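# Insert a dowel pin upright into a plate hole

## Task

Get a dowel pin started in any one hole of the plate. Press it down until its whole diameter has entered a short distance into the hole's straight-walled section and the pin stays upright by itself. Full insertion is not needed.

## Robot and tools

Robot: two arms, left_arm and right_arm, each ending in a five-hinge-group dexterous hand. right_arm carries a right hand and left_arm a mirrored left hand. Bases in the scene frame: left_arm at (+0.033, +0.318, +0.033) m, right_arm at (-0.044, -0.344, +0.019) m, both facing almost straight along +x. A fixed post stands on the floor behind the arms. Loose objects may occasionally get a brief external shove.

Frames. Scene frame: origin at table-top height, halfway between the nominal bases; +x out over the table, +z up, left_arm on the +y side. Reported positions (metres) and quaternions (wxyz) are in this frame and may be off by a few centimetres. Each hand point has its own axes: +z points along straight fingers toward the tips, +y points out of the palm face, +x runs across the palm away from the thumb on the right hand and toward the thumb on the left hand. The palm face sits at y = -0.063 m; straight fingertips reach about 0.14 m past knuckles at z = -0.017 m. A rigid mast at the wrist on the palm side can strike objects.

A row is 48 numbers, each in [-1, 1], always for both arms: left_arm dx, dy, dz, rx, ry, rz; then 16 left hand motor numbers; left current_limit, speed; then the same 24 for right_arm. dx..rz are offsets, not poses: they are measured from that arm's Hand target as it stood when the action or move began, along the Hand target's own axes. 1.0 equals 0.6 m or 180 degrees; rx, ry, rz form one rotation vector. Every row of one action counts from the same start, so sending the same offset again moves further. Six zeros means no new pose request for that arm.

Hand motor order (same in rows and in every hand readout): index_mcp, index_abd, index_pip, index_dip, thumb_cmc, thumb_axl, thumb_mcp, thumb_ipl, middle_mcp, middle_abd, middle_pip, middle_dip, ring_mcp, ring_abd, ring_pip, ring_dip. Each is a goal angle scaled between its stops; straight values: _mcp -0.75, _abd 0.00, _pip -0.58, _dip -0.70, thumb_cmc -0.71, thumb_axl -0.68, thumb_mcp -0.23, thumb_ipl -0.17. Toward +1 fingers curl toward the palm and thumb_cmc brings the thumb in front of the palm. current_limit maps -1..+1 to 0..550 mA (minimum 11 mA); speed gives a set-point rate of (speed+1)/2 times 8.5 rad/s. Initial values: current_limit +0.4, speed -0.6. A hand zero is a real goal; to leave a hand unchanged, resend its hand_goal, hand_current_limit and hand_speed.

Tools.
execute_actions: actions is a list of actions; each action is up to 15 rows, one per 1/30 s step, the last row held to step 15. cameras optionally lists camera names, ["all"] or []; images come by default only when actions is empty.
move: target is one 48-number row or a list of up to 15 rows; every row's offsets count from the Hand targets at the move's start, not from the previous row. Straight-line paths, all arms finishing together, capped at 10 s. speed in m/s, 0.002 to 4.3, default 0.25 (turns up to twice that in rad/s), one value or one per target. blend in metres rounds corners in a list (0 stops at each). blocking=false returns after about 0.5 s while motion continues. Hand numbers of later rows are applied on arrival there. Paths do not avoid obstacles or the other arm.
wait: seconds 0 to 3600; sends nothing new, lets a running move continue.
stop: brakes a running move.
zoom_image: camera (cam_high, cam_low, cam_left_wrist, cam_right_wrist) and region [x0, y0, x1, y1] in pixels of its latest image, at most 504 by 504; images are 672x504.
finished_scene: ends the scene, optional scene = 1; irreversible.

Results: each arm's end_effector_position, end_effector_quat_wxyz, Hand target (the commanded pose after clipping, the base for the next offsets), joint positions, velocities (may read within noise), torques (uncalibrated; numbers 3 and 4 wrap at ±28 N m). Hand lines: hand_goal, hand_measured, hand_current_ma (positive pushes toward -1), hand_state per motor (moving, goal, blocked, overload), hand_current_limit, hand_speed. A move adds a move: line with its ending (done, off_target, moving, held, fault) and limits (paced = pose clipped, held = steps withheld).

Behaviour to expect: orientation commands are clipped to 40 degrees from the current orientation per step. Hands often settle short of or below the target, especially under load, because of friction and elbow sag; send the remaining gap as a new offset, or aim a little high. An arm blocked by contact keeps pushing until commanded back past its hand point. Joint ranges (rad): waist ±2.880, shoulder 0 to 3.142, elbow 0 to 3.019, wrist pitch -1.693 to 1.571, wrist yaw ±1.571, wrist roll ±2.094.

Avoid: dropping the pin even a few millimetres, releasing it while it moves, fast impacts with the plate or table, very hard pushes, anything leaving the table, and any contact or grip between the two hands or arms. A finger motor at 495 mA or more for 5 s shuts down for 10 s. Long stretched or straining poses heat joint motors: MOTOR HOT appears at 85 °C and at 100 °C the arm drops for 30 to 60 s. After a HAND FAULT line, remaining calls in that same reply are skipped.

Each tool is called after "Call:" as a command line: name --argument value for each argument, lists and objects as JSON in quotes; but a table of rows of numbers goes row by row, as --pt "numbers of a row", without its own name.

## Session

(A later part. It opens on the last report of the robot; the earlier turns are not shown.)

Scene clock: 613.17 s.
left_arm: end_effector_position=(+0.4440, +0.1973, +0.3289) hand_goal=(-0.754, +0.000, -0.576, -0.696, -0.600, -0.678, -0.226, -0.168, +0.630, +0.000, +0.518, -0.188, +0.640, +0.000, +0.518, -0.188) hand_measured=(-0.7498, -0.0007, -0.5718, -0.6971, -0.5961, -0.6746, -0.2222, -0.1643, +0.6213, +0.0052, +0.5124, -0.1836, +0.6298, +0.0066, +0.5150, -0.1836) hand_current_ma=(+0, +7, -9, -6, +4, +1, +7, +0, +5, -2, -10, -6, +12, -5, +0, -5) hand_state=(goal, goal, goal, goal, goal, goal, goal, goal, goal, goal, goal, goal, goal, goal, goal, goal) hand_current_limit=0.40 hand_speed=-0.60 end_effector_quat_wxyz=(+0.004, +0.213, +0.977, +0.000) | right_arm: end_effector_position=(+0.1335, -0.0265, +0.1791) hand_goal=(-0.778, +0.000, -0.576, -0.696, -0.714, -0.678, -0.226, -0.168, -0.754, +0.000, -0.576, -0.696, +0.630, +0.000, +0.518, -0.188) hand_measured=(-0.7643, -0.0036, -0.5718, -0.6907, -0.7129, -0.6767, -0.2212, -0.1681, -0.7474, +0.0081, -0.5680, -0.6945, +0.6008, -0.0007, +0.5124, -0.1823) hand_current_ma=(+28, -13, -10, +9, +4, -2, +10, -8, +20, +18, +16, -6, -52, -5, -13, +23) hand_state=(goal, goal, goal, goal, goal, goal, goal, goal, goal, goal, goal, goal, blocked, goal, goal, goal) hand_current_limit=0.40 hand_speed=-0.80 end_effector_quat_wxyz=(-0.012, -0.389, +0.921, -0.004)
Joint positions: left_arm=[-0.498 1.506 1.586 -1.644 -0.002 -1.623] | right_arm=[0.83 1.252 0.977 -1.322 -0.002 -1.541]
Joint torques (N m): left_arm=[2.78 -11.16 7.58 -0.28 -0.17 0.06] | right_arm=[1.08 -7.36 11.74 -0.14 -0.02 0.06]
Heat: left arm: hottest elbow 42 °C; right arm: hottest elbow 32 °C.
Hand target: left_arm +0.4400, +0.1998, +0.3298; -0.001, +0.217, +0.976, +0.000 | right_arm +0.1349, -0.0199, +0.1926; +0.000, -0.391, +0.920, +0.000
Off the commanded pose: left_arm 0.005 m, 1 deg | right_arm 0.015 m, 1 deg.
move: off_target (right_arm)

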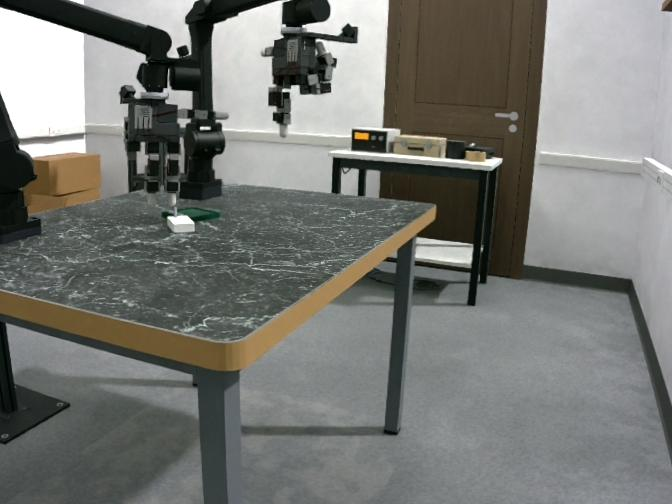

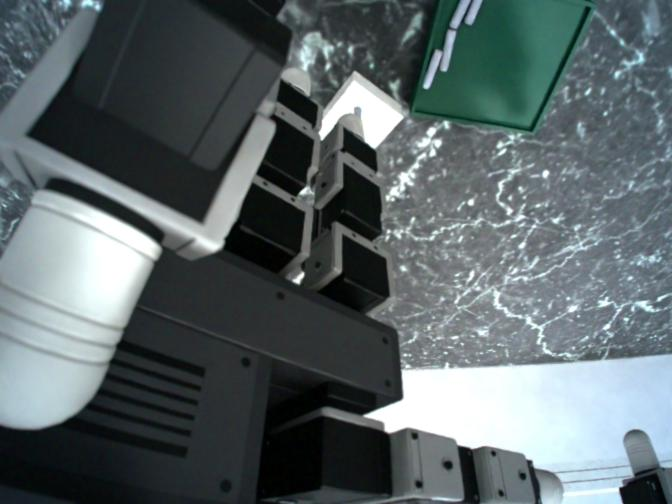

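Call:
move --target '[0,0,0,0,0,0,-0.754,0,-0.576,-0.696,-0.6,-0.678,-0.226,-0.168,0.63,0,0.518,-0.188,0.64,0,0.518,-0.188,0.4,-0.6,-0.003,0,-0.02,0,0,0,-0.778,0,-0.576,-0.696,-0.714,-0.678,-0.226,-0.168,-0.754,0,-0.576,-0.696,0.63,0,0.518,-0.188,0.4,-0.8]' --speed 0.05 --cameras '["cam_low","cam_right_wrist"]'

Call:
zoom_image --camera "cam_low" --region '[160, 190, 195, 225]'

Scene clock: 614.10 s.
left_arm: end_effector_position=(+0.4440, +0.1973, +0.3289) hand_goal=(-0.754, +0.000, -0.576, -0.696, -0.600, -0.678, -0.226, -0.168, +0.630, +0.000, +0.518, -0.188, +0.640, +0.000, +0.518, -0.188) hand_measured=(-0.7498, -0.0007, -0.5718, -0.6971, -0.5949, -0.6735, -0.2222, -0.1633, +0.6213, +0.0052, +0.5124, -0.1836, +0.6298, +0.0066, +0.5137, -0.1836) hand_current_ma=(-7, +4, -10, -10, +5, +1, +7, -4, +12, +4, -6, -4, +5, -6, +0, -5) hand_state=(goal, goal, goal, goal, goal, goal, goal, goal, goal, goal, goal, goal, goal, goal, goal, goal) hand_current_limit=0.40 hand_speed=-0.60 end_effector_quat_wxyz=(+0.004, +0.213, +0.977, +0.000) | right_arm: end_effector_position=(+0.1311, -0.0291, +0.1839) hand_goal=(-0.778, +0.000, -0.576, -0.696, -0.714, -0.678, -0.226, -0.168, -0.754, +0.000, -0.576, -0.696, +0.630, +0.000, +0.518, -0.188) hand_measured=(-0.7643, -0.0021, -0.5718, -0.6894, -0.7142, -0.6777, -0.2212, -0.1672, -0.7474, +0.0023, -0.5693, -0.6945, +0.6032, +0.0008, +0.5137, -0.1823) hand_current_ma=(+38, +1, -5, +0, -2, -16, +12, -15, +13, +6, +19, -5, -49, -10, -14, +27) hand_state=(goal, goal, goal, goal, goal, goal, goal, goal, goal, goal, goal, goal, blocked, goal, goal, goal) hand_current_limit=0.40 hand_speed=-0.80 end_effector_quat_wxyz=(-0.021, -0.389, +0.921, -0.008)
Joint positions: left_arm=[-0.498 1.506 1.586 -1.644 -0.002 -1.623] | right_arm=[0.83 1.25 0.99 -1.354 -0.002 -1.541]
Joint torques (N m): left_arm=[2.78 -11.05 7.62 -0.25 -0.17 0.07] | right_arm=[0.91 -7.36 13.24 -0.29 -0.07 0.07]
Heat: left arm: hottest elbow 42 °C; right arm: hottest elbow 32 °C.
Hand target: left_arm +0.4400, +0.1998, +0.3298; -0.001, +0.217, +0.976, +0.000 | right_arm +0.1361, -0.0186, +0.2046; +0.000, -0.391, +0.920, +0.000
Off the commanded pose: left_arm 0.005 m, 1 deg | right_arm 0.024 m, 3 deg.
move: off_target (right_arm)

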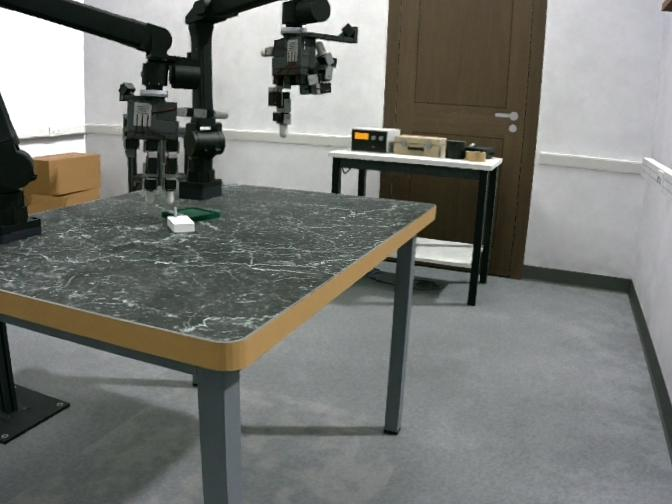

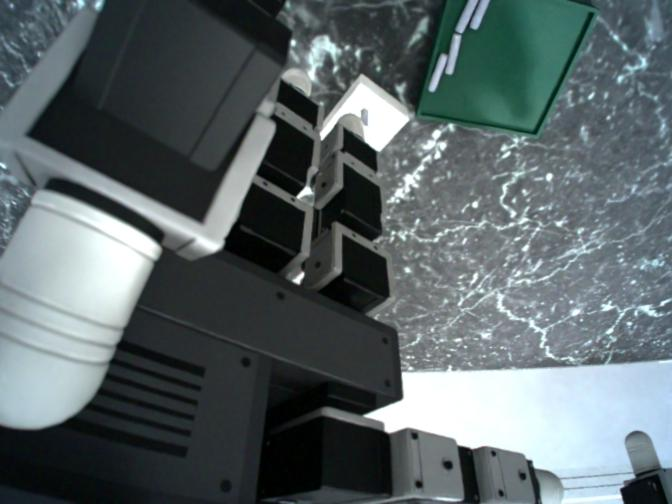

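Scaled by 14.400 from the camera's image (finer frame: 960x720).

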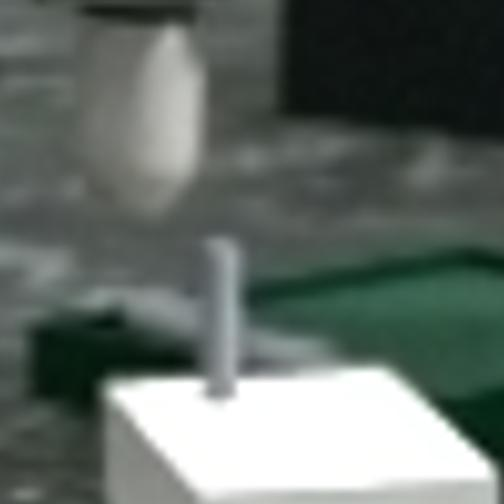

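Call:
move --target '[0,0,0,0,0,0,-0.754,0,-0.576,-0.696,-0.6,-0.678,-0.226,-0.168,0.63,0,0.518,-0.188,0.64,0,0.518,-0.188,0.4,-0.6,-0.02,-0.0048,-0.0223,0,0,0,-0.778,0,-0.576,-0.696,-0.714,-0.678,-0.226,-0.168,-0.754,0,-0.576,-0.696,0.63,0,0.518,-0.188,0.4,-0.8]' --speed 0.08 --cameras '["cam_low","cam_right_wrist"]'

Call:
zoom_image --camera "cam_low" --region '[160, 190, 195, 225]'

Call:
zoom_image --camera "cam_right_wrist" --region '[325, 75, 395, 145]'

Scene clock: 615.23 s.
left_arm: end_effector_position=(+0.4440, +0.1973, +0.3289) hand_goal=(-0.754, +0.000, -0.576, -0.696, -0.600, -0.678, -0.226, -0.168, +0.630, +0.000, +0.518, -0.188, +0.640, +0.000, +0.518, -0.188) hand_measured=(-0.7498, -0.0007, -0.5718, -0.6958, -0.5949, -0.6746, -0.2222, -0.1643, +0.6213, +0.0052, +0.5124, -0.1836, +0.6298, +0.0066, +0.5150, -0.1836) hand_current_ma=(-6, -5, -9, -2, +2, +0, +6, -4, +5, +3, -11, -6, +2, -4, -3, -6) hand_state=(goal, goal, goal, goal, goal, goal, goal, goal, goal, goal, goal, goal, goal, goal, goal, goal) hand_current_limit=0.40 hand_speed=-0.60 end_effector_quat_wxyz=(+0.004, +0.213, +0.977, +0.000) | right_arm: end_effector_position=(+0.1392, -0.0203, +0.2064) hand_goal=(-0.778, +0.000, -0.576, -0.696, -0.714, -0.678, -0.226, -0.168, -0.754, +0.000, -0.576, -0.696, +0.630, +0.000, +0.518, -0.188) hand_measured=(-0.7643, -0.0021, -0.5731, -0.6907, -0.7142, -0.6777, -0.2212, -0.1672, -0.7474, +0.0008, -0.5680, -0.6932, +0.6020, -0.0007, +0.5124, -0.1811) hand_current_ma=(+29, -11, -2, -1, -4, -6, +16, -3, +22, +9, +18, -2, -48, -2, -7, +24) hand_state=(goal, goal, goal, goal, goal, goal, goal, goal, goal, goal, goal, goal, blocked, goal, goal, goal) hand_current_limit=0.40 hand_speed=-0.80 end_effector_quat_wxyz=(-0.008, -0.389, +0.921, -0.002)
Joint positions: left_arm=[-0.498 1.506 1.586 -1.644 -0.002 -1.623] | right_arm=[0.83 1.251 1.049 -1.386 -0.002 -1.541]
Joint torques (N m): left_arm=[2.73 -11.05 7.62 -0.25 -0.17 0.07] | right_arm=[0.38 -7.24 13.24 -0.16 -0.06 -0.02]
Heat: left arm: hottest elbow 41 °C; right arm: hottest elbow 32 °C.
Hand target: left_arm +0.4400, +0.1998, +0.3298; -0.001, +0.217, +0.976, +0.000 | right_arm +0.1465, -0.0119, +0.2180; +0.000, -0.391, +0.920, +0.000
Off the commanded pose: left_arm 0.005 m, 1 deg | right_arm 0.016 m, 1 deg.
move: off_target (right_arm)

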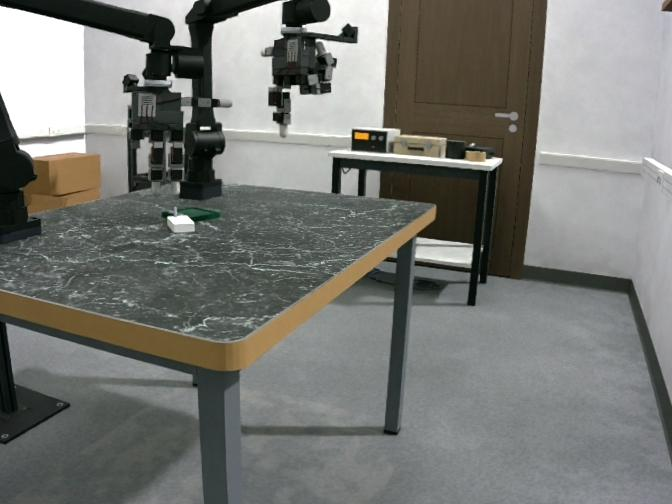

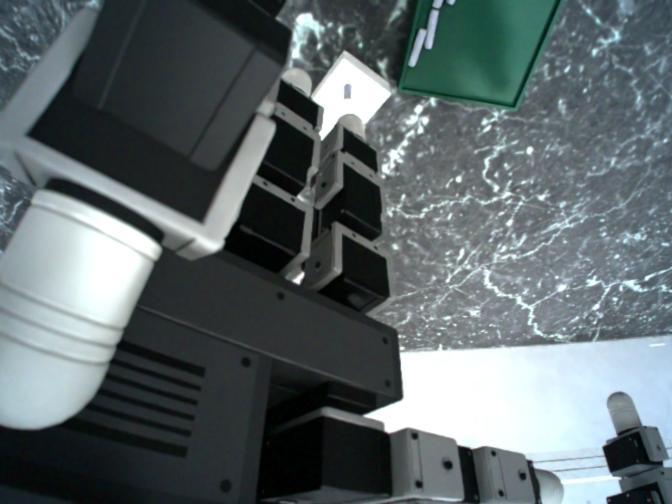

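Scaled by 14.400 from the camera's image (finer frame: 960x720).

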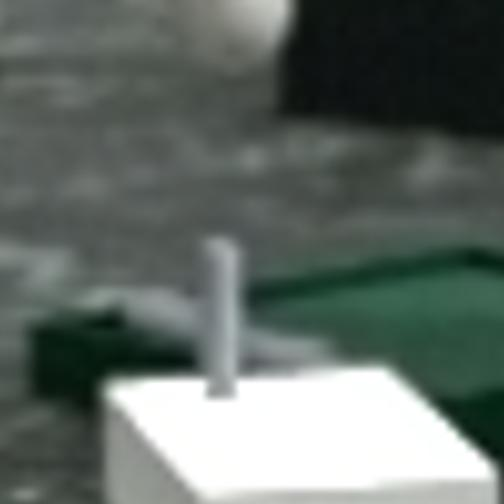

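Scaled by 7.200 from the camera's image (finer frame: 960x720).

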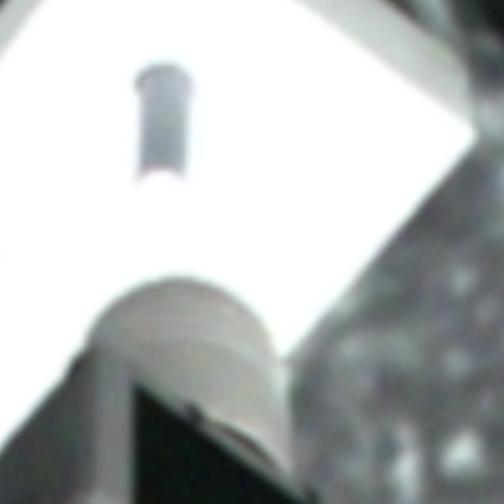

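Call:
move --target '[0,0,0,0,0,0,-0.754,0,-0.576,-0.696,-0.6,-0.678,-0.226,-0.168,0.63,0,0.518,-0.188,0.64,0,0.518,-0.188,0.4,-0.6,0.0132,0.0025,0.0492,0,0,0,-0.778,0,-0.576,-0.696,-0.714,-0.678,-0.226,-0.168,-0.754,0,-0.576,-0.696,0.63,0,0.518,-0.188,0.4,-0.8]' --speed 0.05 --cameras '["cam_low","cam_right_wrist"]'

Call:
zoom_image --camera "cam_low" --region '[160, 190, 195, 225]'

Call:
zoom_image --camera "cam_right_wrist" --region '[325, 75, 395, 145]'

Scene clock: 616.77 s.
left_arm: end_effector_position=(+0.4440, +0.1973, +0.3289) hand_goal=(-0.754, +0.000, -0.576, -0.696, -0.600, -0.678, -0.226, -0.168, +0.630, +0.000, +0.518, -0.188, +0.640, +0.000, +0.518, -0.188) hand_measured=(-0.7498, -0.0007, -0.5705, -0.6971, -0.5949, -0.6746, -0.2232, -0.1643, +0.6213, +0.0052, +0.5124, -0.1836, +0.6298, +0.0066, +0.5150, -0.1836) hand_current_ma=(-5, +9, -16, +0, -2, +5, +0, -2, +7, -1, -11, -4, +9, -9, +4, -3) hand_state=(goal, goal, goal, goal, goal, goal, goal, goal, goal, goal, goal, goal, goal, goal, goal, goal) hand_current_limit=0.40 hand_speed=-0.60 end_effector_quat_wxyz=(+0.004, +0.213, +0.977, +0.000) | right_arm: end_effector_position=(+0.1386, -0.0209, +0.1909) hand_goal=(-0.778, +0.000, -0.576, -0.696, -0.714, -0.678, -0.226, -0.168, -0.754, +0.000, -0.576, -0.696, +0.630, +0.000, +0.518, -0.188) hand_measured=(-0.7643, -0.0036, -0.5731, -0.6907, -0.7142, -0.6767, -0.2203, -0.1681, -0.7486, +0.0008, -0.5693, -0.6932, +0.6020, +0.0008, +0.5137, -0.1823) hand_current_ma=(+44, -2, -4, +2, -5, -8, +14, -6, +16, +7, +13, +0, -51, -5, -9, +27) hand_state=(goal, goal, goal, goal, goal, goal, goal, goal, goal, goal, goal, goal, blocked, goal, goal, goal) hand_current_limit=0.40 hand_speed=-0.80 end_effector_quat_wxyz=(-0.003, -0.389, +0.921, +0.000)
Joint positions: left_arm=[-0.498 1.506 1.586 -1.644 -0.002 -1.623] | right_arm=[0.83 1.251 1.007 -1.333 -0.002 -1.541]
Joint torques (N m): left_arm=[2.78 -11.16 7.64 -0.29 -0.17 0.07] | right_arm=[1.2 -6.71 9.66 0.68 -0.06 0.06]
Heat: left arm: hottest elbow 41 °C; right arm: hottest elbow 32 °C.
Hand target: left_arm +0.4400, +0.1998, +0.3298; -0.001, +0.217, +0.976, +0.000 | right_arm +0.1400, -0.0166, +0.1886; +0.000, -0.391, +0.920, +0.000
Off the commanded pose: left_arm 0.005 m, 1 deg | right_arm 0.005 m, 0 deg.
move: done

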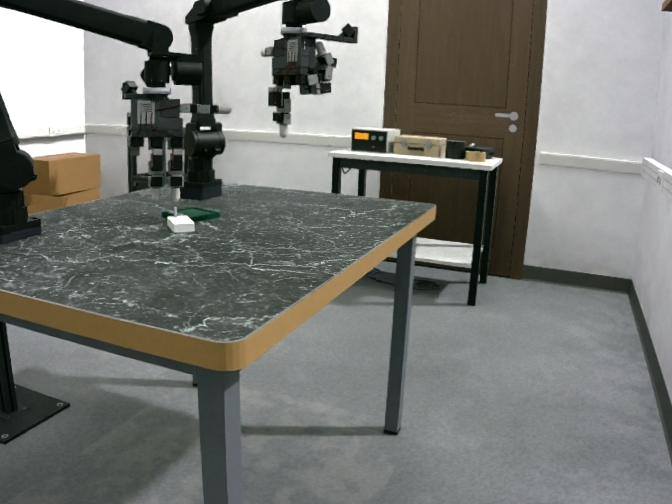

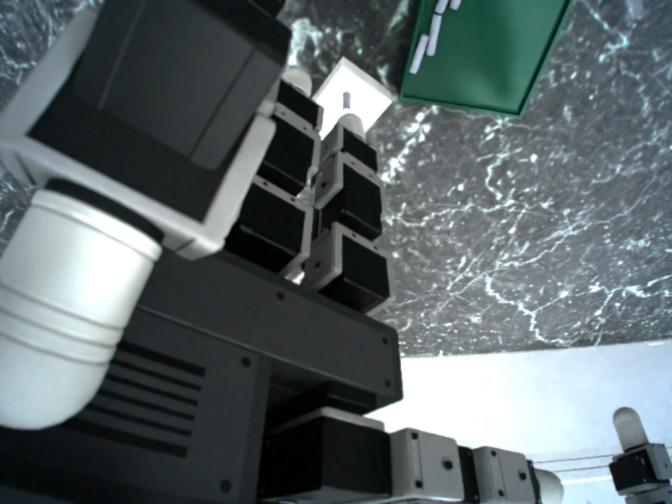

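Scaled by 14.400 from the camera's image (finer frame: 960x720).

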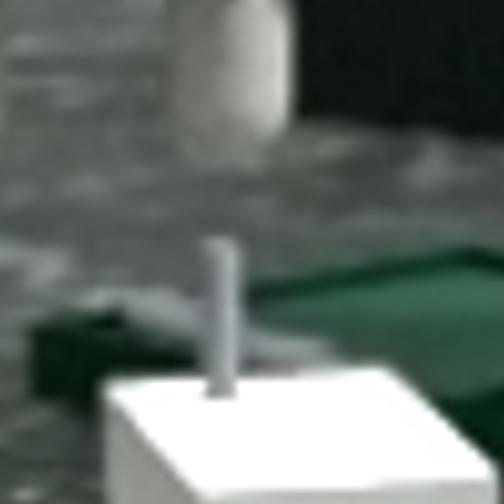

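Scaled by 7.200 from the camera's image (finer frame: 960x720).

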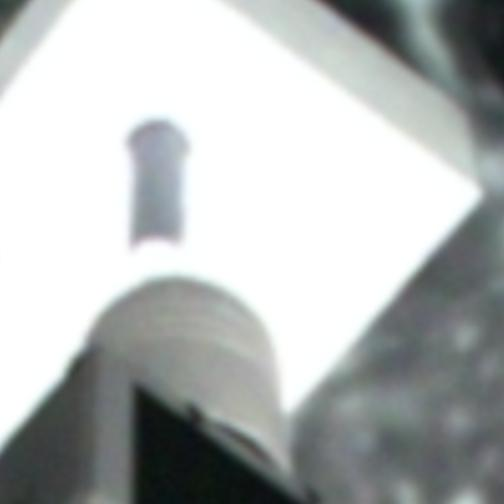

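Call:
move --target '[0,0,0,0,0,0,-0.754,0,-0.576,-0.696,-0.6,-0.678,-0.226,-0.168,0.63,0,0.518,-0.188,0.64,0,0.518,-0.188,0.4,-0.6,0,0,0.031,0,0,0,-0.778,0,-0.576,-0.696,-0.714,-0.678,-0.226,-0.168,-0.754,0,-0.576,-0.696,0.63,0,0.518,-0.188,0.4,-0.8]' --speed 0.05 --cameras '["cam_low","cam_right_wrist"]'

Call:
zoom_image --camera "cam_low" --region '[160, 190, 195, 225]'

Call:
zoom_image --camera "cam_right_wrist" --region '[325, 75, 395, 145]'

Scene clock: 617.93 s.
left_arm: end_effector_position=(+0.4440, +0.1973, +0.3289) hand_goal=(-0.754, +0.000, -0.576, -0.696, -0.600, -0.678, -0.226, -0.168, +0.630, +0.000, +0.518, -0.188, +0.640, +0.000, +0.518, -0.188) hand_measured=(-0.7498, -0.0007, -0.5705, -0.6958, -0.5949, -0.6735, -0.2222, -0.1643, +0.6213, +0.0052, +0.5124, -0.1849, +0.6298, +0.0066, +0.5150, -0.1836) hand_current_ma=(-4, +2, -14, -4, +5, +4, +6, +0, +4, +5, -12, +1, +10, -5, +5, -9) hand_state=(goal, goal, goal, goal, goal, goal, goal, goal, goal, goal, goal, goal, goal, goal, goal, goal) hand_current_limit=0.40 hand_speed=-0.60 end_effector_quat_wxyz=(+0.004, +0.213, +0.977, +0.000) | right_arm: end_effector_position=(+0.1395, -0.0199, +0.1761) hand_goal=(-0.778, +0.000, -0.576, -0.696, -0.714, -0.678, -0.226, -0.168, -0.754, +0.000, -0.576, -0.696, +0.630, +0.000, +0.518, -0.188) hand_measured=(-0.7643, +0.0066, -0.5718, -0.6894, -0.7129, -0.6777, -0.2212, -0.1672, -0.7474, +0.0081, -0.5680, -0.6932, +0.6020, -0.0007, +0.5137, -0.1811) hand_current_ma=(+32, +7, -6, +3, -4, +0, +11, +7, +16, +17, +21, +3, -59, -11, -13, +16) hand_state=(goal, goal, goal, goal, goal, goal, goal, goal, goal, goal, goal, goal, blocked, goal, goal, goal) hand_current_limit=0.40 hand_speed=-0.80 end_effector_quat_wxyz=(+0.001, -0.389, +0.921, +0.002)
Joint positions: left_arm=[-0.498 1.506 1.586 -1.644 -0.002 -1.623] | right_arm=[0.83 1.26 0.974 -1.282 -0.002 -1.541]
Joint torques (N m): left_arm=[2.84 -11.28 7.64 -0.28 -0.17 0.07] | right_arm=[1.32 -5.89 9.39 0.87 -0.04 0.01]
Heat: left arm: hottest elbow 41 °C; right arm: hottest elbow 32 °C.
Hand target: left_arm +0.4400, +0.1998, +0.3298; -0.001, +0.217, +0.976, +0.000 | right_arm +0.1399, -0.0167, +0.1698; +0.000, -0.391, +0.920, +0.000
Off the commanded pose: left_arm 0.005 m, 1 deg | right_arm 0.007 m, 0 deg.
move: done

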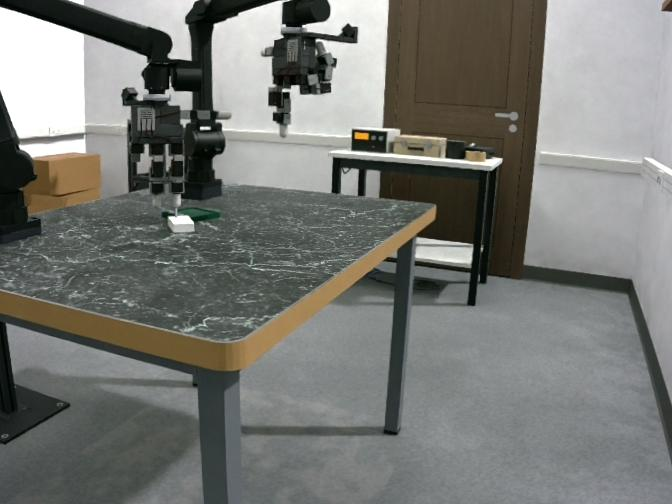

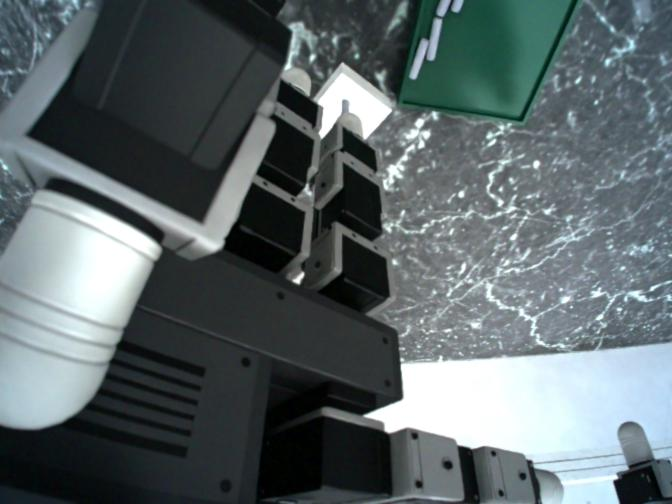

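Scaled by 14.400 from the camera's image (finer frame: 960x720).

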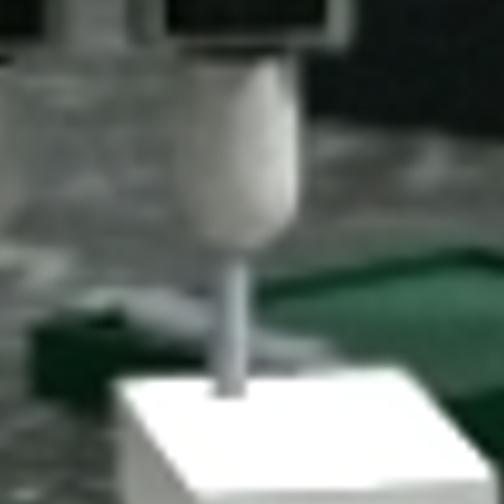

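Scaled by 7.200 from the camera's image (finer frame: 960x720).

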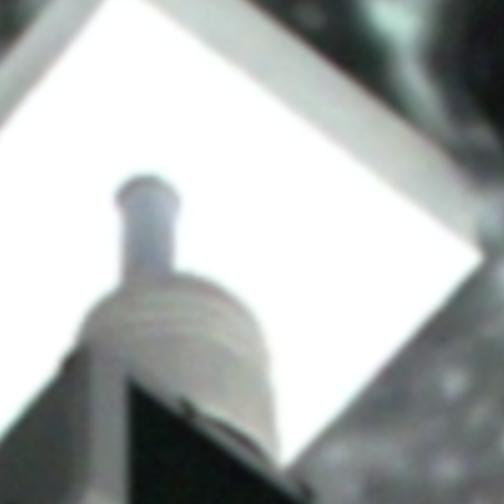

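Call:
move --target '[0,0,0,0,0,0,-0.754,0,-0.576,-0.696,-0.6,-0.678,-0.226,-0.168,0.63,0,0.518,-0.188,0.64,0,0.518,-0.188,0.4,-0.6,0.0082,0.0015,0,0,0,0,-0.778,0,-0.576,-0.696,-0.714,-0.678,-0.226,-0.168,-0.754,0,-0.576,-0.696,0.63,0,0.518,-0.188,0.4,-0.8]' --speed 0.02 --cameras '["cam_low","cam_right_wrist"]'

Call:
zoom_image --camera "cam_low" --region '[160, 190, 195, 225]'

Call:
zoom_image --camera "cam_right_wrist" --region '[325, 75, 395, 145]'

Scene clock: 618.73 s.
left_arm: end_effector_position=(+0.4440, +0.1973, +0.3289) hand_goal=(-0.754, +0.000, -0.576, -0.696, -0.600, -0.678, -0.226, -0.168, +0.630, +0.000, +0.518, -0.188, +0.640, +0.000, +0.518, -0.188) hand_measured=(-0.7498, -0.0007, -0.5705, -0.6958, -0.5949, -0.6746, -0.2222, -0.1643, +0.6201, +0.0052, +0.5124, -0.1836, +0.6298, +0.0066, +0.5150, -0.1836) hand_current_ma=(-5, +7, -8, -4, +6, +3, +8, -2, +9, +8, -4, -4, +7, -10, +2, +0) hand_state=(goal, goal, goal, goal, goal, goal, goal, goal, goal, goal, goal, goal, goal, goal, goal, goal) hand_current_limit=0.40 hand_speed=-0.60 end_effector_quat_wxyz=(+0.004, +0.213, +0.977, +0.000) | right_arm: end_effector_position=(+0.1394, -0.0200, +0.1755) hand_goal=(-0.778, +0.000, -0.576, -0.696, -0.714, -0.678, -0.226, -0.168, -0.754, +0.000, -0.576, -0.696, +0.630, +0.000, +0.518, -0.188) hand_measured=(-0.7655, +0.0066, -0.5705, -0.6907, -0.7142, -0.6767, -0.2212, -0.1681, -0.7474, +0.0081, -0.5680, -0.6945, +0.6020, +0.0008, +0.5137, -0.1811) hand_current_ma=(+46, +3, +3, +0, -7, -6, +13, -5, +13, +16, +16, -3, -57, -6, -14, +13) hand_state=(goal, goal, goal, goal, goal, goal, goal, goal, goal, goal, goal, goal, blocked, goal, goal, goal) hand_current_limit=0.40 hand_speed=-0.80 end_effector_quat_wxyz=(+0.001, -0.389, +0.921, +0.002)
Joint positions: left_arm=[-0.498 1.506 1.586 -1.644 -0.002 -1.623] | right_arm=[0.83 1.26 0.972 -1.28 -0.002 -1.541]
Joint torques (N m): left_arm=[2.73 -10.93 7.61 -0.27 -0.17 0.06] | right_arm=[0.67 -6.65 8.4 0.54 -0.09 0.06]
Heat: left arm: hottest elbow 41 °C; right arm: hottest elbow 32 °C.
Hand target: left_arm +0.4400, +0.1998, +0.3298; -0.001, +0.217, +0.976, +0.000 | right_arm +0.1359, -0.0195, +0.1699; +0.000, -0.391, +0.920, +0.000
Off the commanded pose: left_arm 0.005 m, 1 deg | right_arm 0.007 m, 0 deg.
move: done

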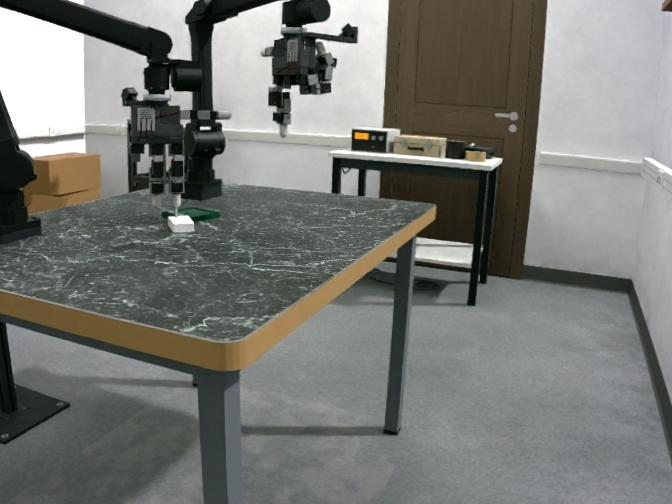

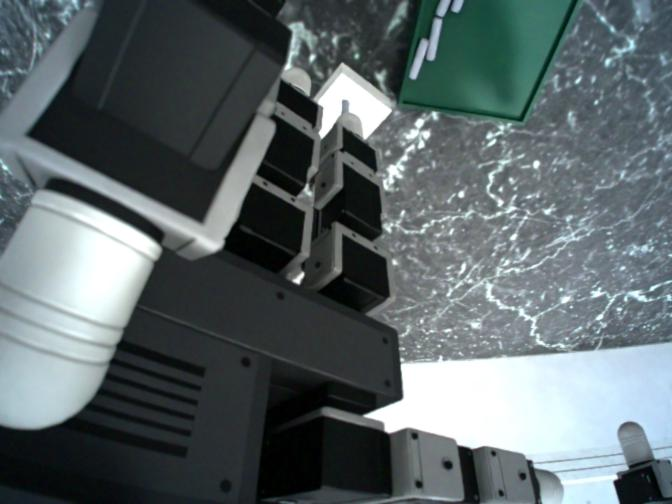

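Scaled by 14.400 from the camera's image (finer frame: 960x720).

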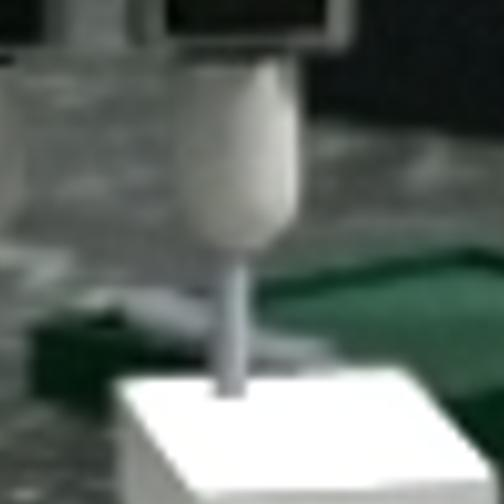

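Scaled by 7.200 from the camera's image (finer frame: 960x720).

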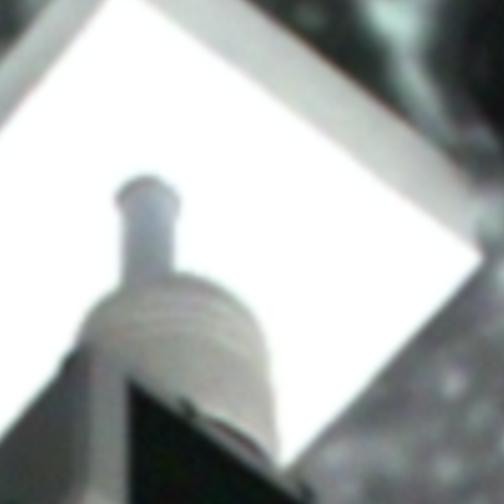

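Call:
move --target '[0,0,0,0,0,0,-0.754,0,-0.576,-0.696,-0.6,-0.678,-0.226,-0.168,0.63,0,0.518,-0.188,0.64,0,0.518,-0.188,0.4,-0.6,0,0,0.0033,0,0,0,-0.778,0.045,-0.576,-0.696,-0.714,-0.678,-0.226,-0.168,-0.754,0,-0.576,-0.696,0.63,0,0.518,-0.188,0.4,-0.9]' --speed 0.02 --cameras '["cam_low","cam_right_wrist"]'

Call:
zoom_image --camera "cam_low" --region '[160, 190, 195, 225]'

Call:
zoom_image --camera "cam_right_wrist" --region '[325, 75, 395, 145]'

Scene clock: 619.40 s.
left_arm: end_effector_position=(+0.4440, +0.1973, +0.3289) hand_goal=(-0.754, +0.000, -0.576, -0.696, -0.600, -0.678, -0.226, -0.168, +0.630, +0.000, +0.518, -0.188, +0.640, +0.000, +0.518, -0.188) hand_measured=(-0.7498, -0.0007, -0.5705, -0.6958, -0.5949, -0.6735, -0.2222, -0.1643, +0.6213, +0.0037, +0.5124, -0.1836, +0.6298, +0.0066, +0.5150, -0.1823) hand_current_ma=(+2, +4, -7, -1, +1, -4, +7, -4, +7, +4, -7, +3, +20, -6, -3, -2) hand_state=(goal, goal, goal, goal, goal, goal, goal, goal, goal, goal, goal, goal, goal, goal, goal, goal) hand_current_limit=0.40 hand_speed=-0.60 end_effector_quat_wxyz=(+0.004, +0.213, +0.977, +0.000) | right_arm: end_effector_position=(+0.1401, -0.0193, +0.1746) hand_goal=(-0.778, +0.044, -0.576, -0.696, -0.714, -0.678, -0.226, -0.168, -0.754, +0.000, -0.576, -0.696, +0.630, +0.000, +0.518, -0.188) hand_measured=(-0.7655, +0.0257, -0.5731, -0.6907, -0.7142, -0.6777, -0.2212, -0.1681, -0.7474, +0.0066, -0.5680, -0.6932, +0.6020, -0.0007, +0.5137, -0.1823) hand_current_ma=(+32, -20, -7, +3, +2, -3, +9, +4, +16, +15, +7, +2, -56, -10, -8, +16) hand_state=(goal, goal, goal, goal, goal, goal, goal, goal, goal, goal, goal, goal, blocked, goal, goal, goal) hand_current_limit=0.40 hand_speed=-0.90 end_effector_quat_wxyz=(+0.003, -0.389, +0.921, +0.003)
Joint positions: left_arm=[-0.498 1.506 1.586 -1.644 -0.002 -1.623] | right_arm=[0.83 1.26 0.969 -1.272 -0.002 -1.541]
Joint torques (N m): left_arm=[2.67 -10.87 7.66 -0.28 -0.18 0.07] | right_arm=[1.61 -6.65 8.31 0.59 -0.02 0.06]
Heat: left arm: hottest elbow 41 °C; right arm: hottest elbow 32 °C.
Hand target: left_arm +0.4400, +0.1998, +0.3298; -0.001, +0.217, +0.976, +0.000 | right_arm +0.1358, -0.0196, +0.1679; +0.000, -0.391, +0.920, +0.000
Off the commanded pose: left_arm 0.005 m, 1 deg | right_arm 0.008 m, 1 deg.
move: done

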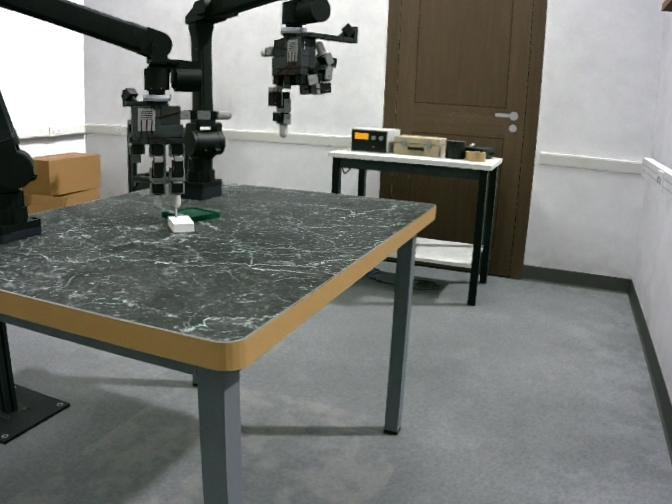

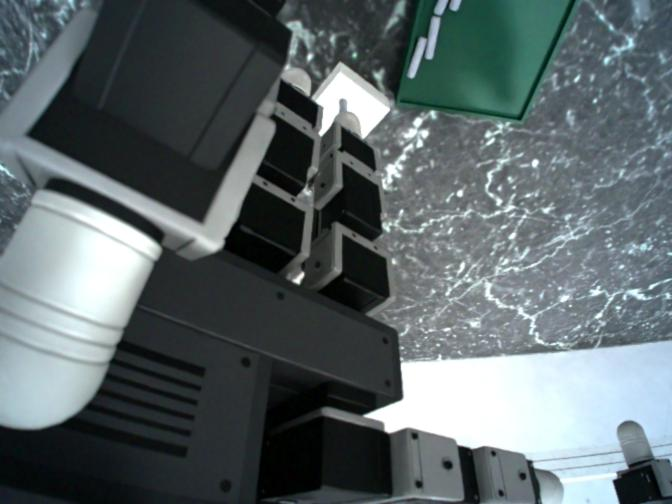

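Scaled by 14.400 from the camera's image (finer frame: 960x720).

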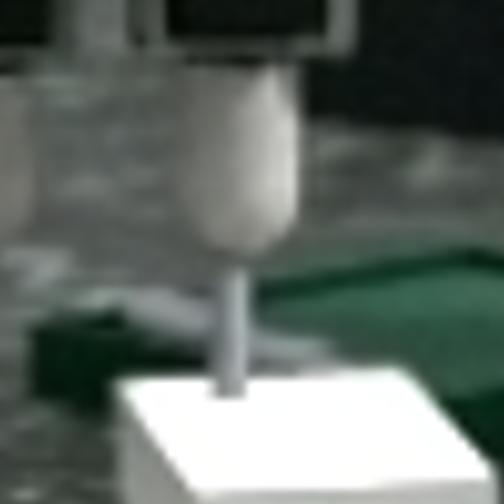

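Scaled by 7.200 from the camera's image (finer frame: 960x720).

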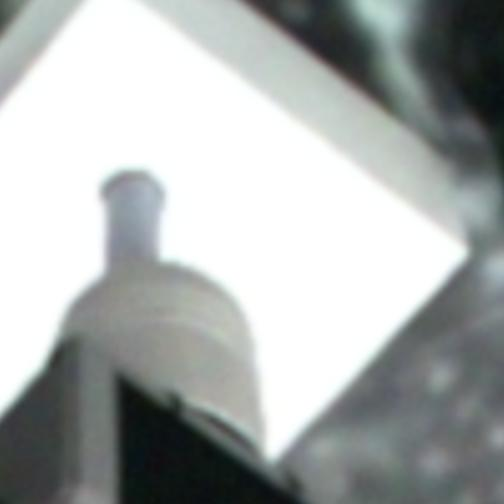

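Call:
move --target '[0,0,0,0,0,0,-0.754,0,-0.576,-0.696,-0.6,-0.678,-0.226,-0.168,0.63,0,0.518,-0.188,0.64,0,0.518,-0.188,0.4,-0.6,0.0033,0.0006,0.005,0,0,0,-0.778,0.075,-0.576,-0.696,-0.714,-0.678,-0.226,-0.168,-0.754,0,-0.576,-0.696,0.63,0,0.518,-0.188,0.4,-0.9]' --speed 0.02 --cameras '["cam_low","cam_right_wrist"]'

Call:
zoom_image --camera "cam_low" --region '[160, 190, 195, 225]'

Call:
zoom_image --camera "cam_right_wrist" --region '[325, 75, 395, 145]'

Scene clock: 620.20 s.
left_arm: end_effector_position=(+0.4440, +0.1973, +0.3289) hand_goal=(-0.754, +0.000, -0.576, -0.696, -0.600, -0.678, -0.226, -0.168, +0.630, +0.000, +0.518, -0.188, +0.640, +0.000, +0.518, -0.188) hand_measured=(-0.7498, -0.0007, -0.5718, -0.6958, -0.5949, -0.6735, -0.2222, -0.1643, +0.6213, +0.0052, +0.5124, -0.1849, +0.6298, +0.0066, +0.5150, -0.1836) hand_current_ma=(-2, +8, -6, -3, +5, +6, +0, -4, +0, +8, -13, +0, +7, -9, -1, -12) hand_state=(goal, goal, goal, goal, goal, goal, goal, goal, goal, goal, goal, goal, goal, goal, goal, goal) hand_current_limit=0.40 hand_speed=-0.60 end_effector_quat_wxyz=(+0.004, +0.213, +0.977, +0.000) | right_arm: end_effector_position=(+0.1404, -0.0189, +0.1741) hand_goal=(-0.778, +0.074, -0.576, -0.696, -0.714, -0.678, -0.226, -0.168, -0.754, +0.000, -0.576, -0.696, +0.630, +0.000, +0.518, -0.188) hand_measured=(-0.7643, +0.0433, -0.5731, -0.6907, -0.7129, -0.6767, -0.2212, -0.1681, -0.7486, +0.0066, -0.5680, -0.6945, +0.6020, -0.0007, +0.5137, -0.1823) hand_current_ma=(+29, -46, -1, +4, +1, -10, +16, -8, +14, +14, +18, -13, -60, -9, -11, +23) hand_state=(goal, blocked, goal, goal, goal, goal, goal, goal, goal, goal, goal, goal, blocked, goal, goal, goal) hand_current_limit=0.40 hand_speed=-0.90 end_effector_quat_wxyz=(+0.007, -0.389, +0.921, +0.005)
Joint positions: left_arm=[-0.498 1.506 1.586 -1.644 -0.002 -1.623] | right_arm=[0.83 1.255 0.963 -1.261 -0.002 -1.541]
Joint torques (N m): left_arm=[2.78 -11.05 7.62 -0.27 -0.18 0.06] | right_arm=[0.62 -6.77 7.87 0.31 -0.07 0.05]
Heat: left arm: hottest elbow 41 °C; right arm: hottest elbow 32 °C.
Hand target: left_arm +0.4400, +0.1998, +0.3298; -0.001, +0.217, +0.976, +0.000 | right_arm +0.1342, -0.0207, +0.1649; +0.000, -0.391, +0.920, +0.000
Off the commanded pose: left_arm 0.005 m, 1 deg | right_arm 0.011 m, 1 deg.
move: off_target (right_arm)

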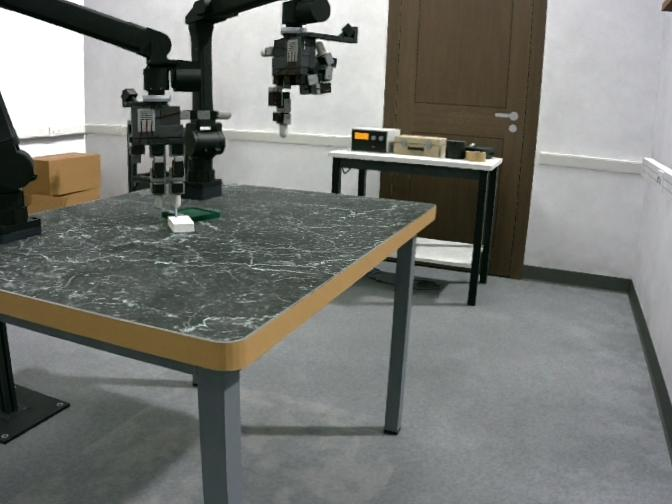

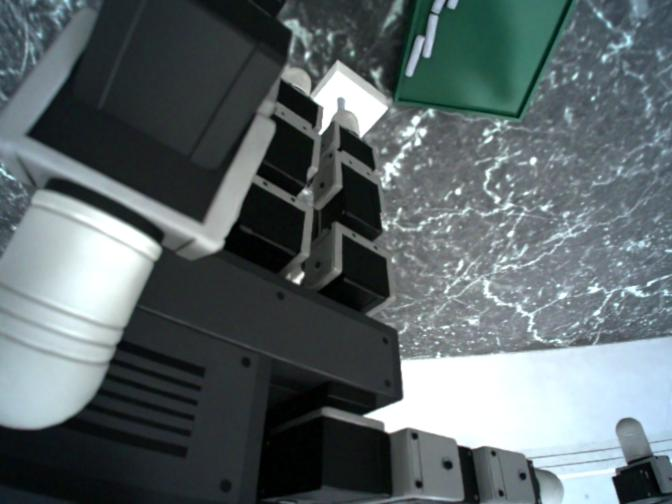

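Scaled by 14.400 from the camera's image (finer frame: 960x720).

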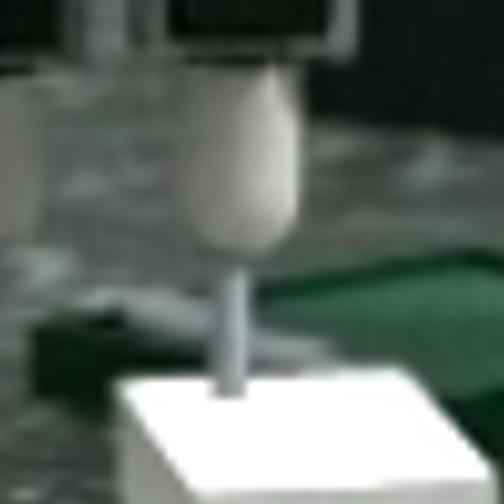

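Scaled by 7.200 from the camera's image (finer frame: 960x720).

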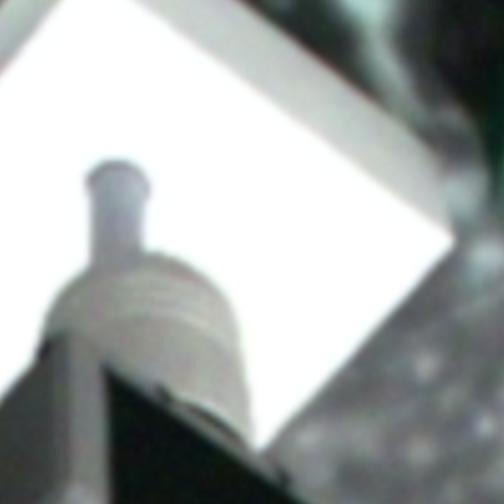

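Call:
move --target '[0,0,0,0,0,0,-0.754,0,-0.576,-0.696,-0.6,-0.678,-0.226,-0.168,0.63,0,0.518,-0.188,0.64,0,0.518,-0.188,0.4,-0.6,-0.0098,-0.0018,-0.085,0,0,0,-0.778,0.04,-0.576,-0.696,-0.714,-0.678,-0.226,-0.168,-0.754,0,-0.576,-0.696,0.63,0,0.518,-0.188,0.4,-0.9]' --speed 0.08 --cameras '["cam_low","cam_right_wrist"]'

Call:
zoom_image --camera "cam_low" --region '[160, 190, 195, 225]'

Call:
zoom_image --camera "cam_right_wrist" --region '[310, 50, 400, 140]'

Scene clock: 621.73 s.
left_arm: end_effector_position=(+0.4440, +0.1973, +0.3289) hand_goal=(-0.754, +0.000, -0.576, -0.696, -0.600, -0.678, -0.226, -0.168, +0.630, +0.000, +0.518, -0.188, +0.640, +0.000, +0.518, -0.188) hand_measured=(-0.7498, -0.0007, -0.5718, -0.6958, -0.5949, -0.6735, -0.2222, -0.1643, +0.6213, +0.0052, +0.5124, -0.1836, +0.6298, +0.0066, +0.5150, -0.1836) hand_current_ma=(-5, +0, -7, -5, +5, +1, +5, +4, +12, +3, -9, +5, +9, -17, +2, -1) hand_state=(goal, goal, goal, goal, goal, goal, goal, goal, goal, goal, goal, goal, goal, goal, goal, goal) hand_current_limit=0.40 hand_speed=-0.60 end_effector_quat_wxyz=(+0.004, +0.213, +0.977, +0.000) | right_arm: end_effector_position=(+0.1336, -0.0263, +0.1964) hand_goal=(-0.778, +0.040, -0.576, -0.696, -0.714, -0.678, -0.226, -0.168, -0.754, +0.000, -0.576, -0.696, +0.630, +0.000, +0.518, -0.188) hand_measured=(-0.7655, +0.0301, -0.5718, -0.6907, -0.7129, -0.6767, -0.2212, -0.1681, -0.7486, +0.0023, -0.5680, -0.6920, +0.6020, +0.0008, +0.5124, -0.1811) hand_current_ma=(+31, -25, -2, -3, -11, -11, +9, -7, +13, +16, +7, +0, -48, -3, -11, +21) hand_state=(goal, goal, goal, goal, goal, goal, goal, goal, goal, goal, goal, goal, blocked, goal, goal, goal) hand_current_limit=0.40 hand_speed=-0.90 end_effector_quat_wxyz=(-0.019, -0.389, +0.921, -0.007)
Joint positions: left_arm=[-0.498 1.506 1.586 -1.644 -0.002 -1.623] | right_arm=[0.83 1.25 1.023 -1.384 -0.002 -1.541]
Joint torques (N m): left_arm=[2.78 -11.05 7.64 -0.25 -0.17 0.07] | right_arm=[0.79 -8.23 13.14 -0.21 -0.05 -0.02]
Heat: left arm: hottest elbow 41 °C; right arm: hottest elbow 32 °C.
Hand target: left_arm +0.4400, +0.1998, +0.3298; -0.001, +0.217, +0.976, +0.000 | right_arm +0.1391, -0.0172, +0.2159; +0.000, -0.391, +0.920, +0.000
Off the commanded pose: left_arm 0.005 m, 1 deg | right_arm 0.022 m, 2 deg.
move: off_target (right_arm)

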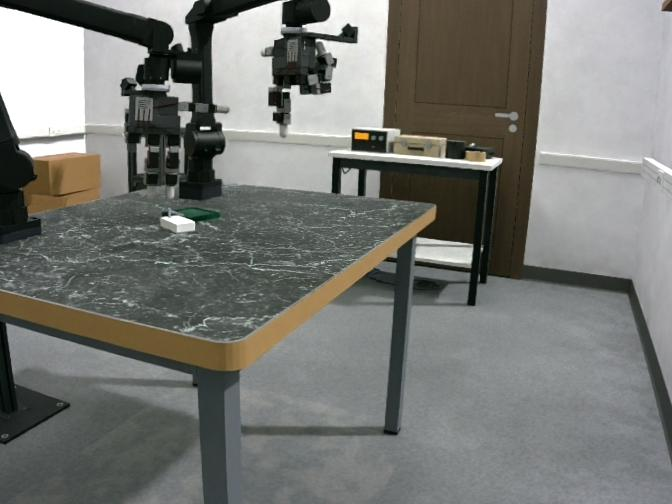

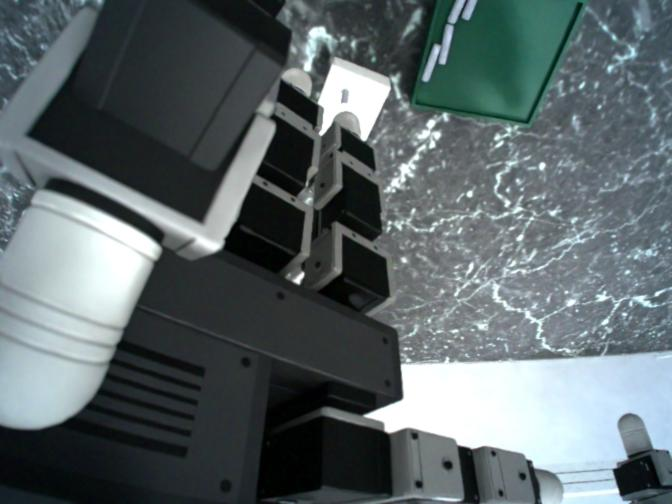

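Scaled by 14.400 from the camera's image (finer frame: 960x720).

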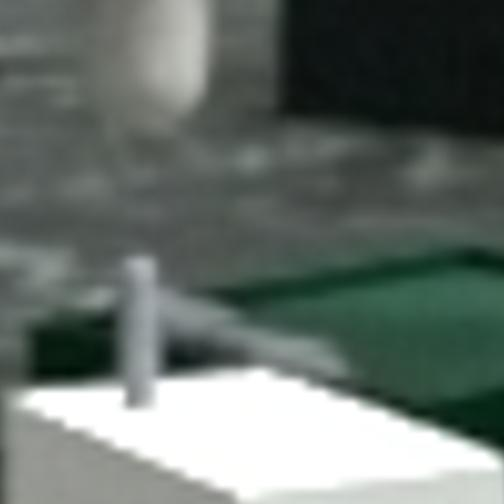

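Scaled by 5.600 from the camera's image (finer frame: 960x720).

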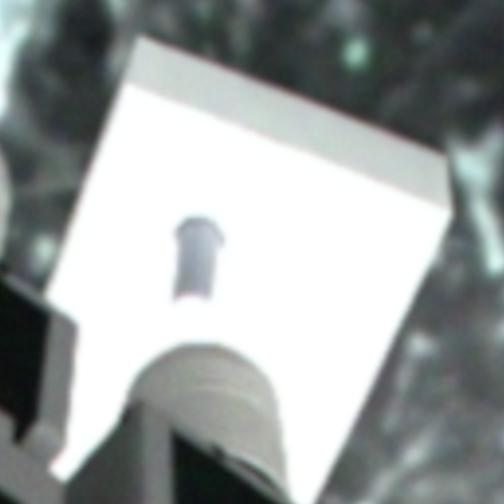

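Call:
zoom_image --camera "cam_low" --region '[155, 200, 185, 230]'

Call:
zoom_image --camera "cam_right_wrist" --region '[325, 75, 370, 120]'

Scaled by 16.800 from the camera's image (finer frame: 960x720).

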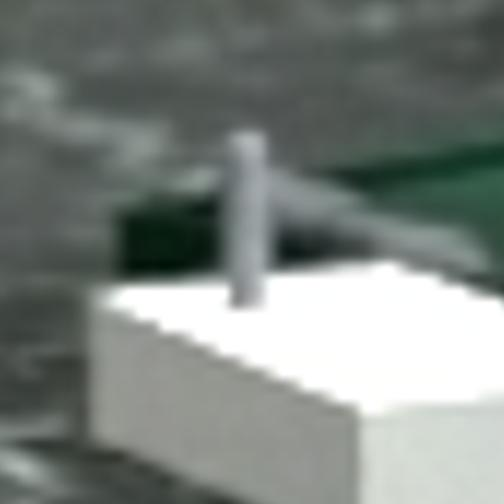

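Scaled by 11.200 from the camera's image (finer frame: 960x720).

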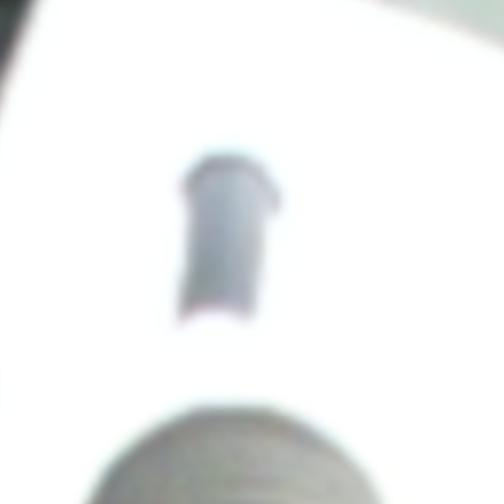

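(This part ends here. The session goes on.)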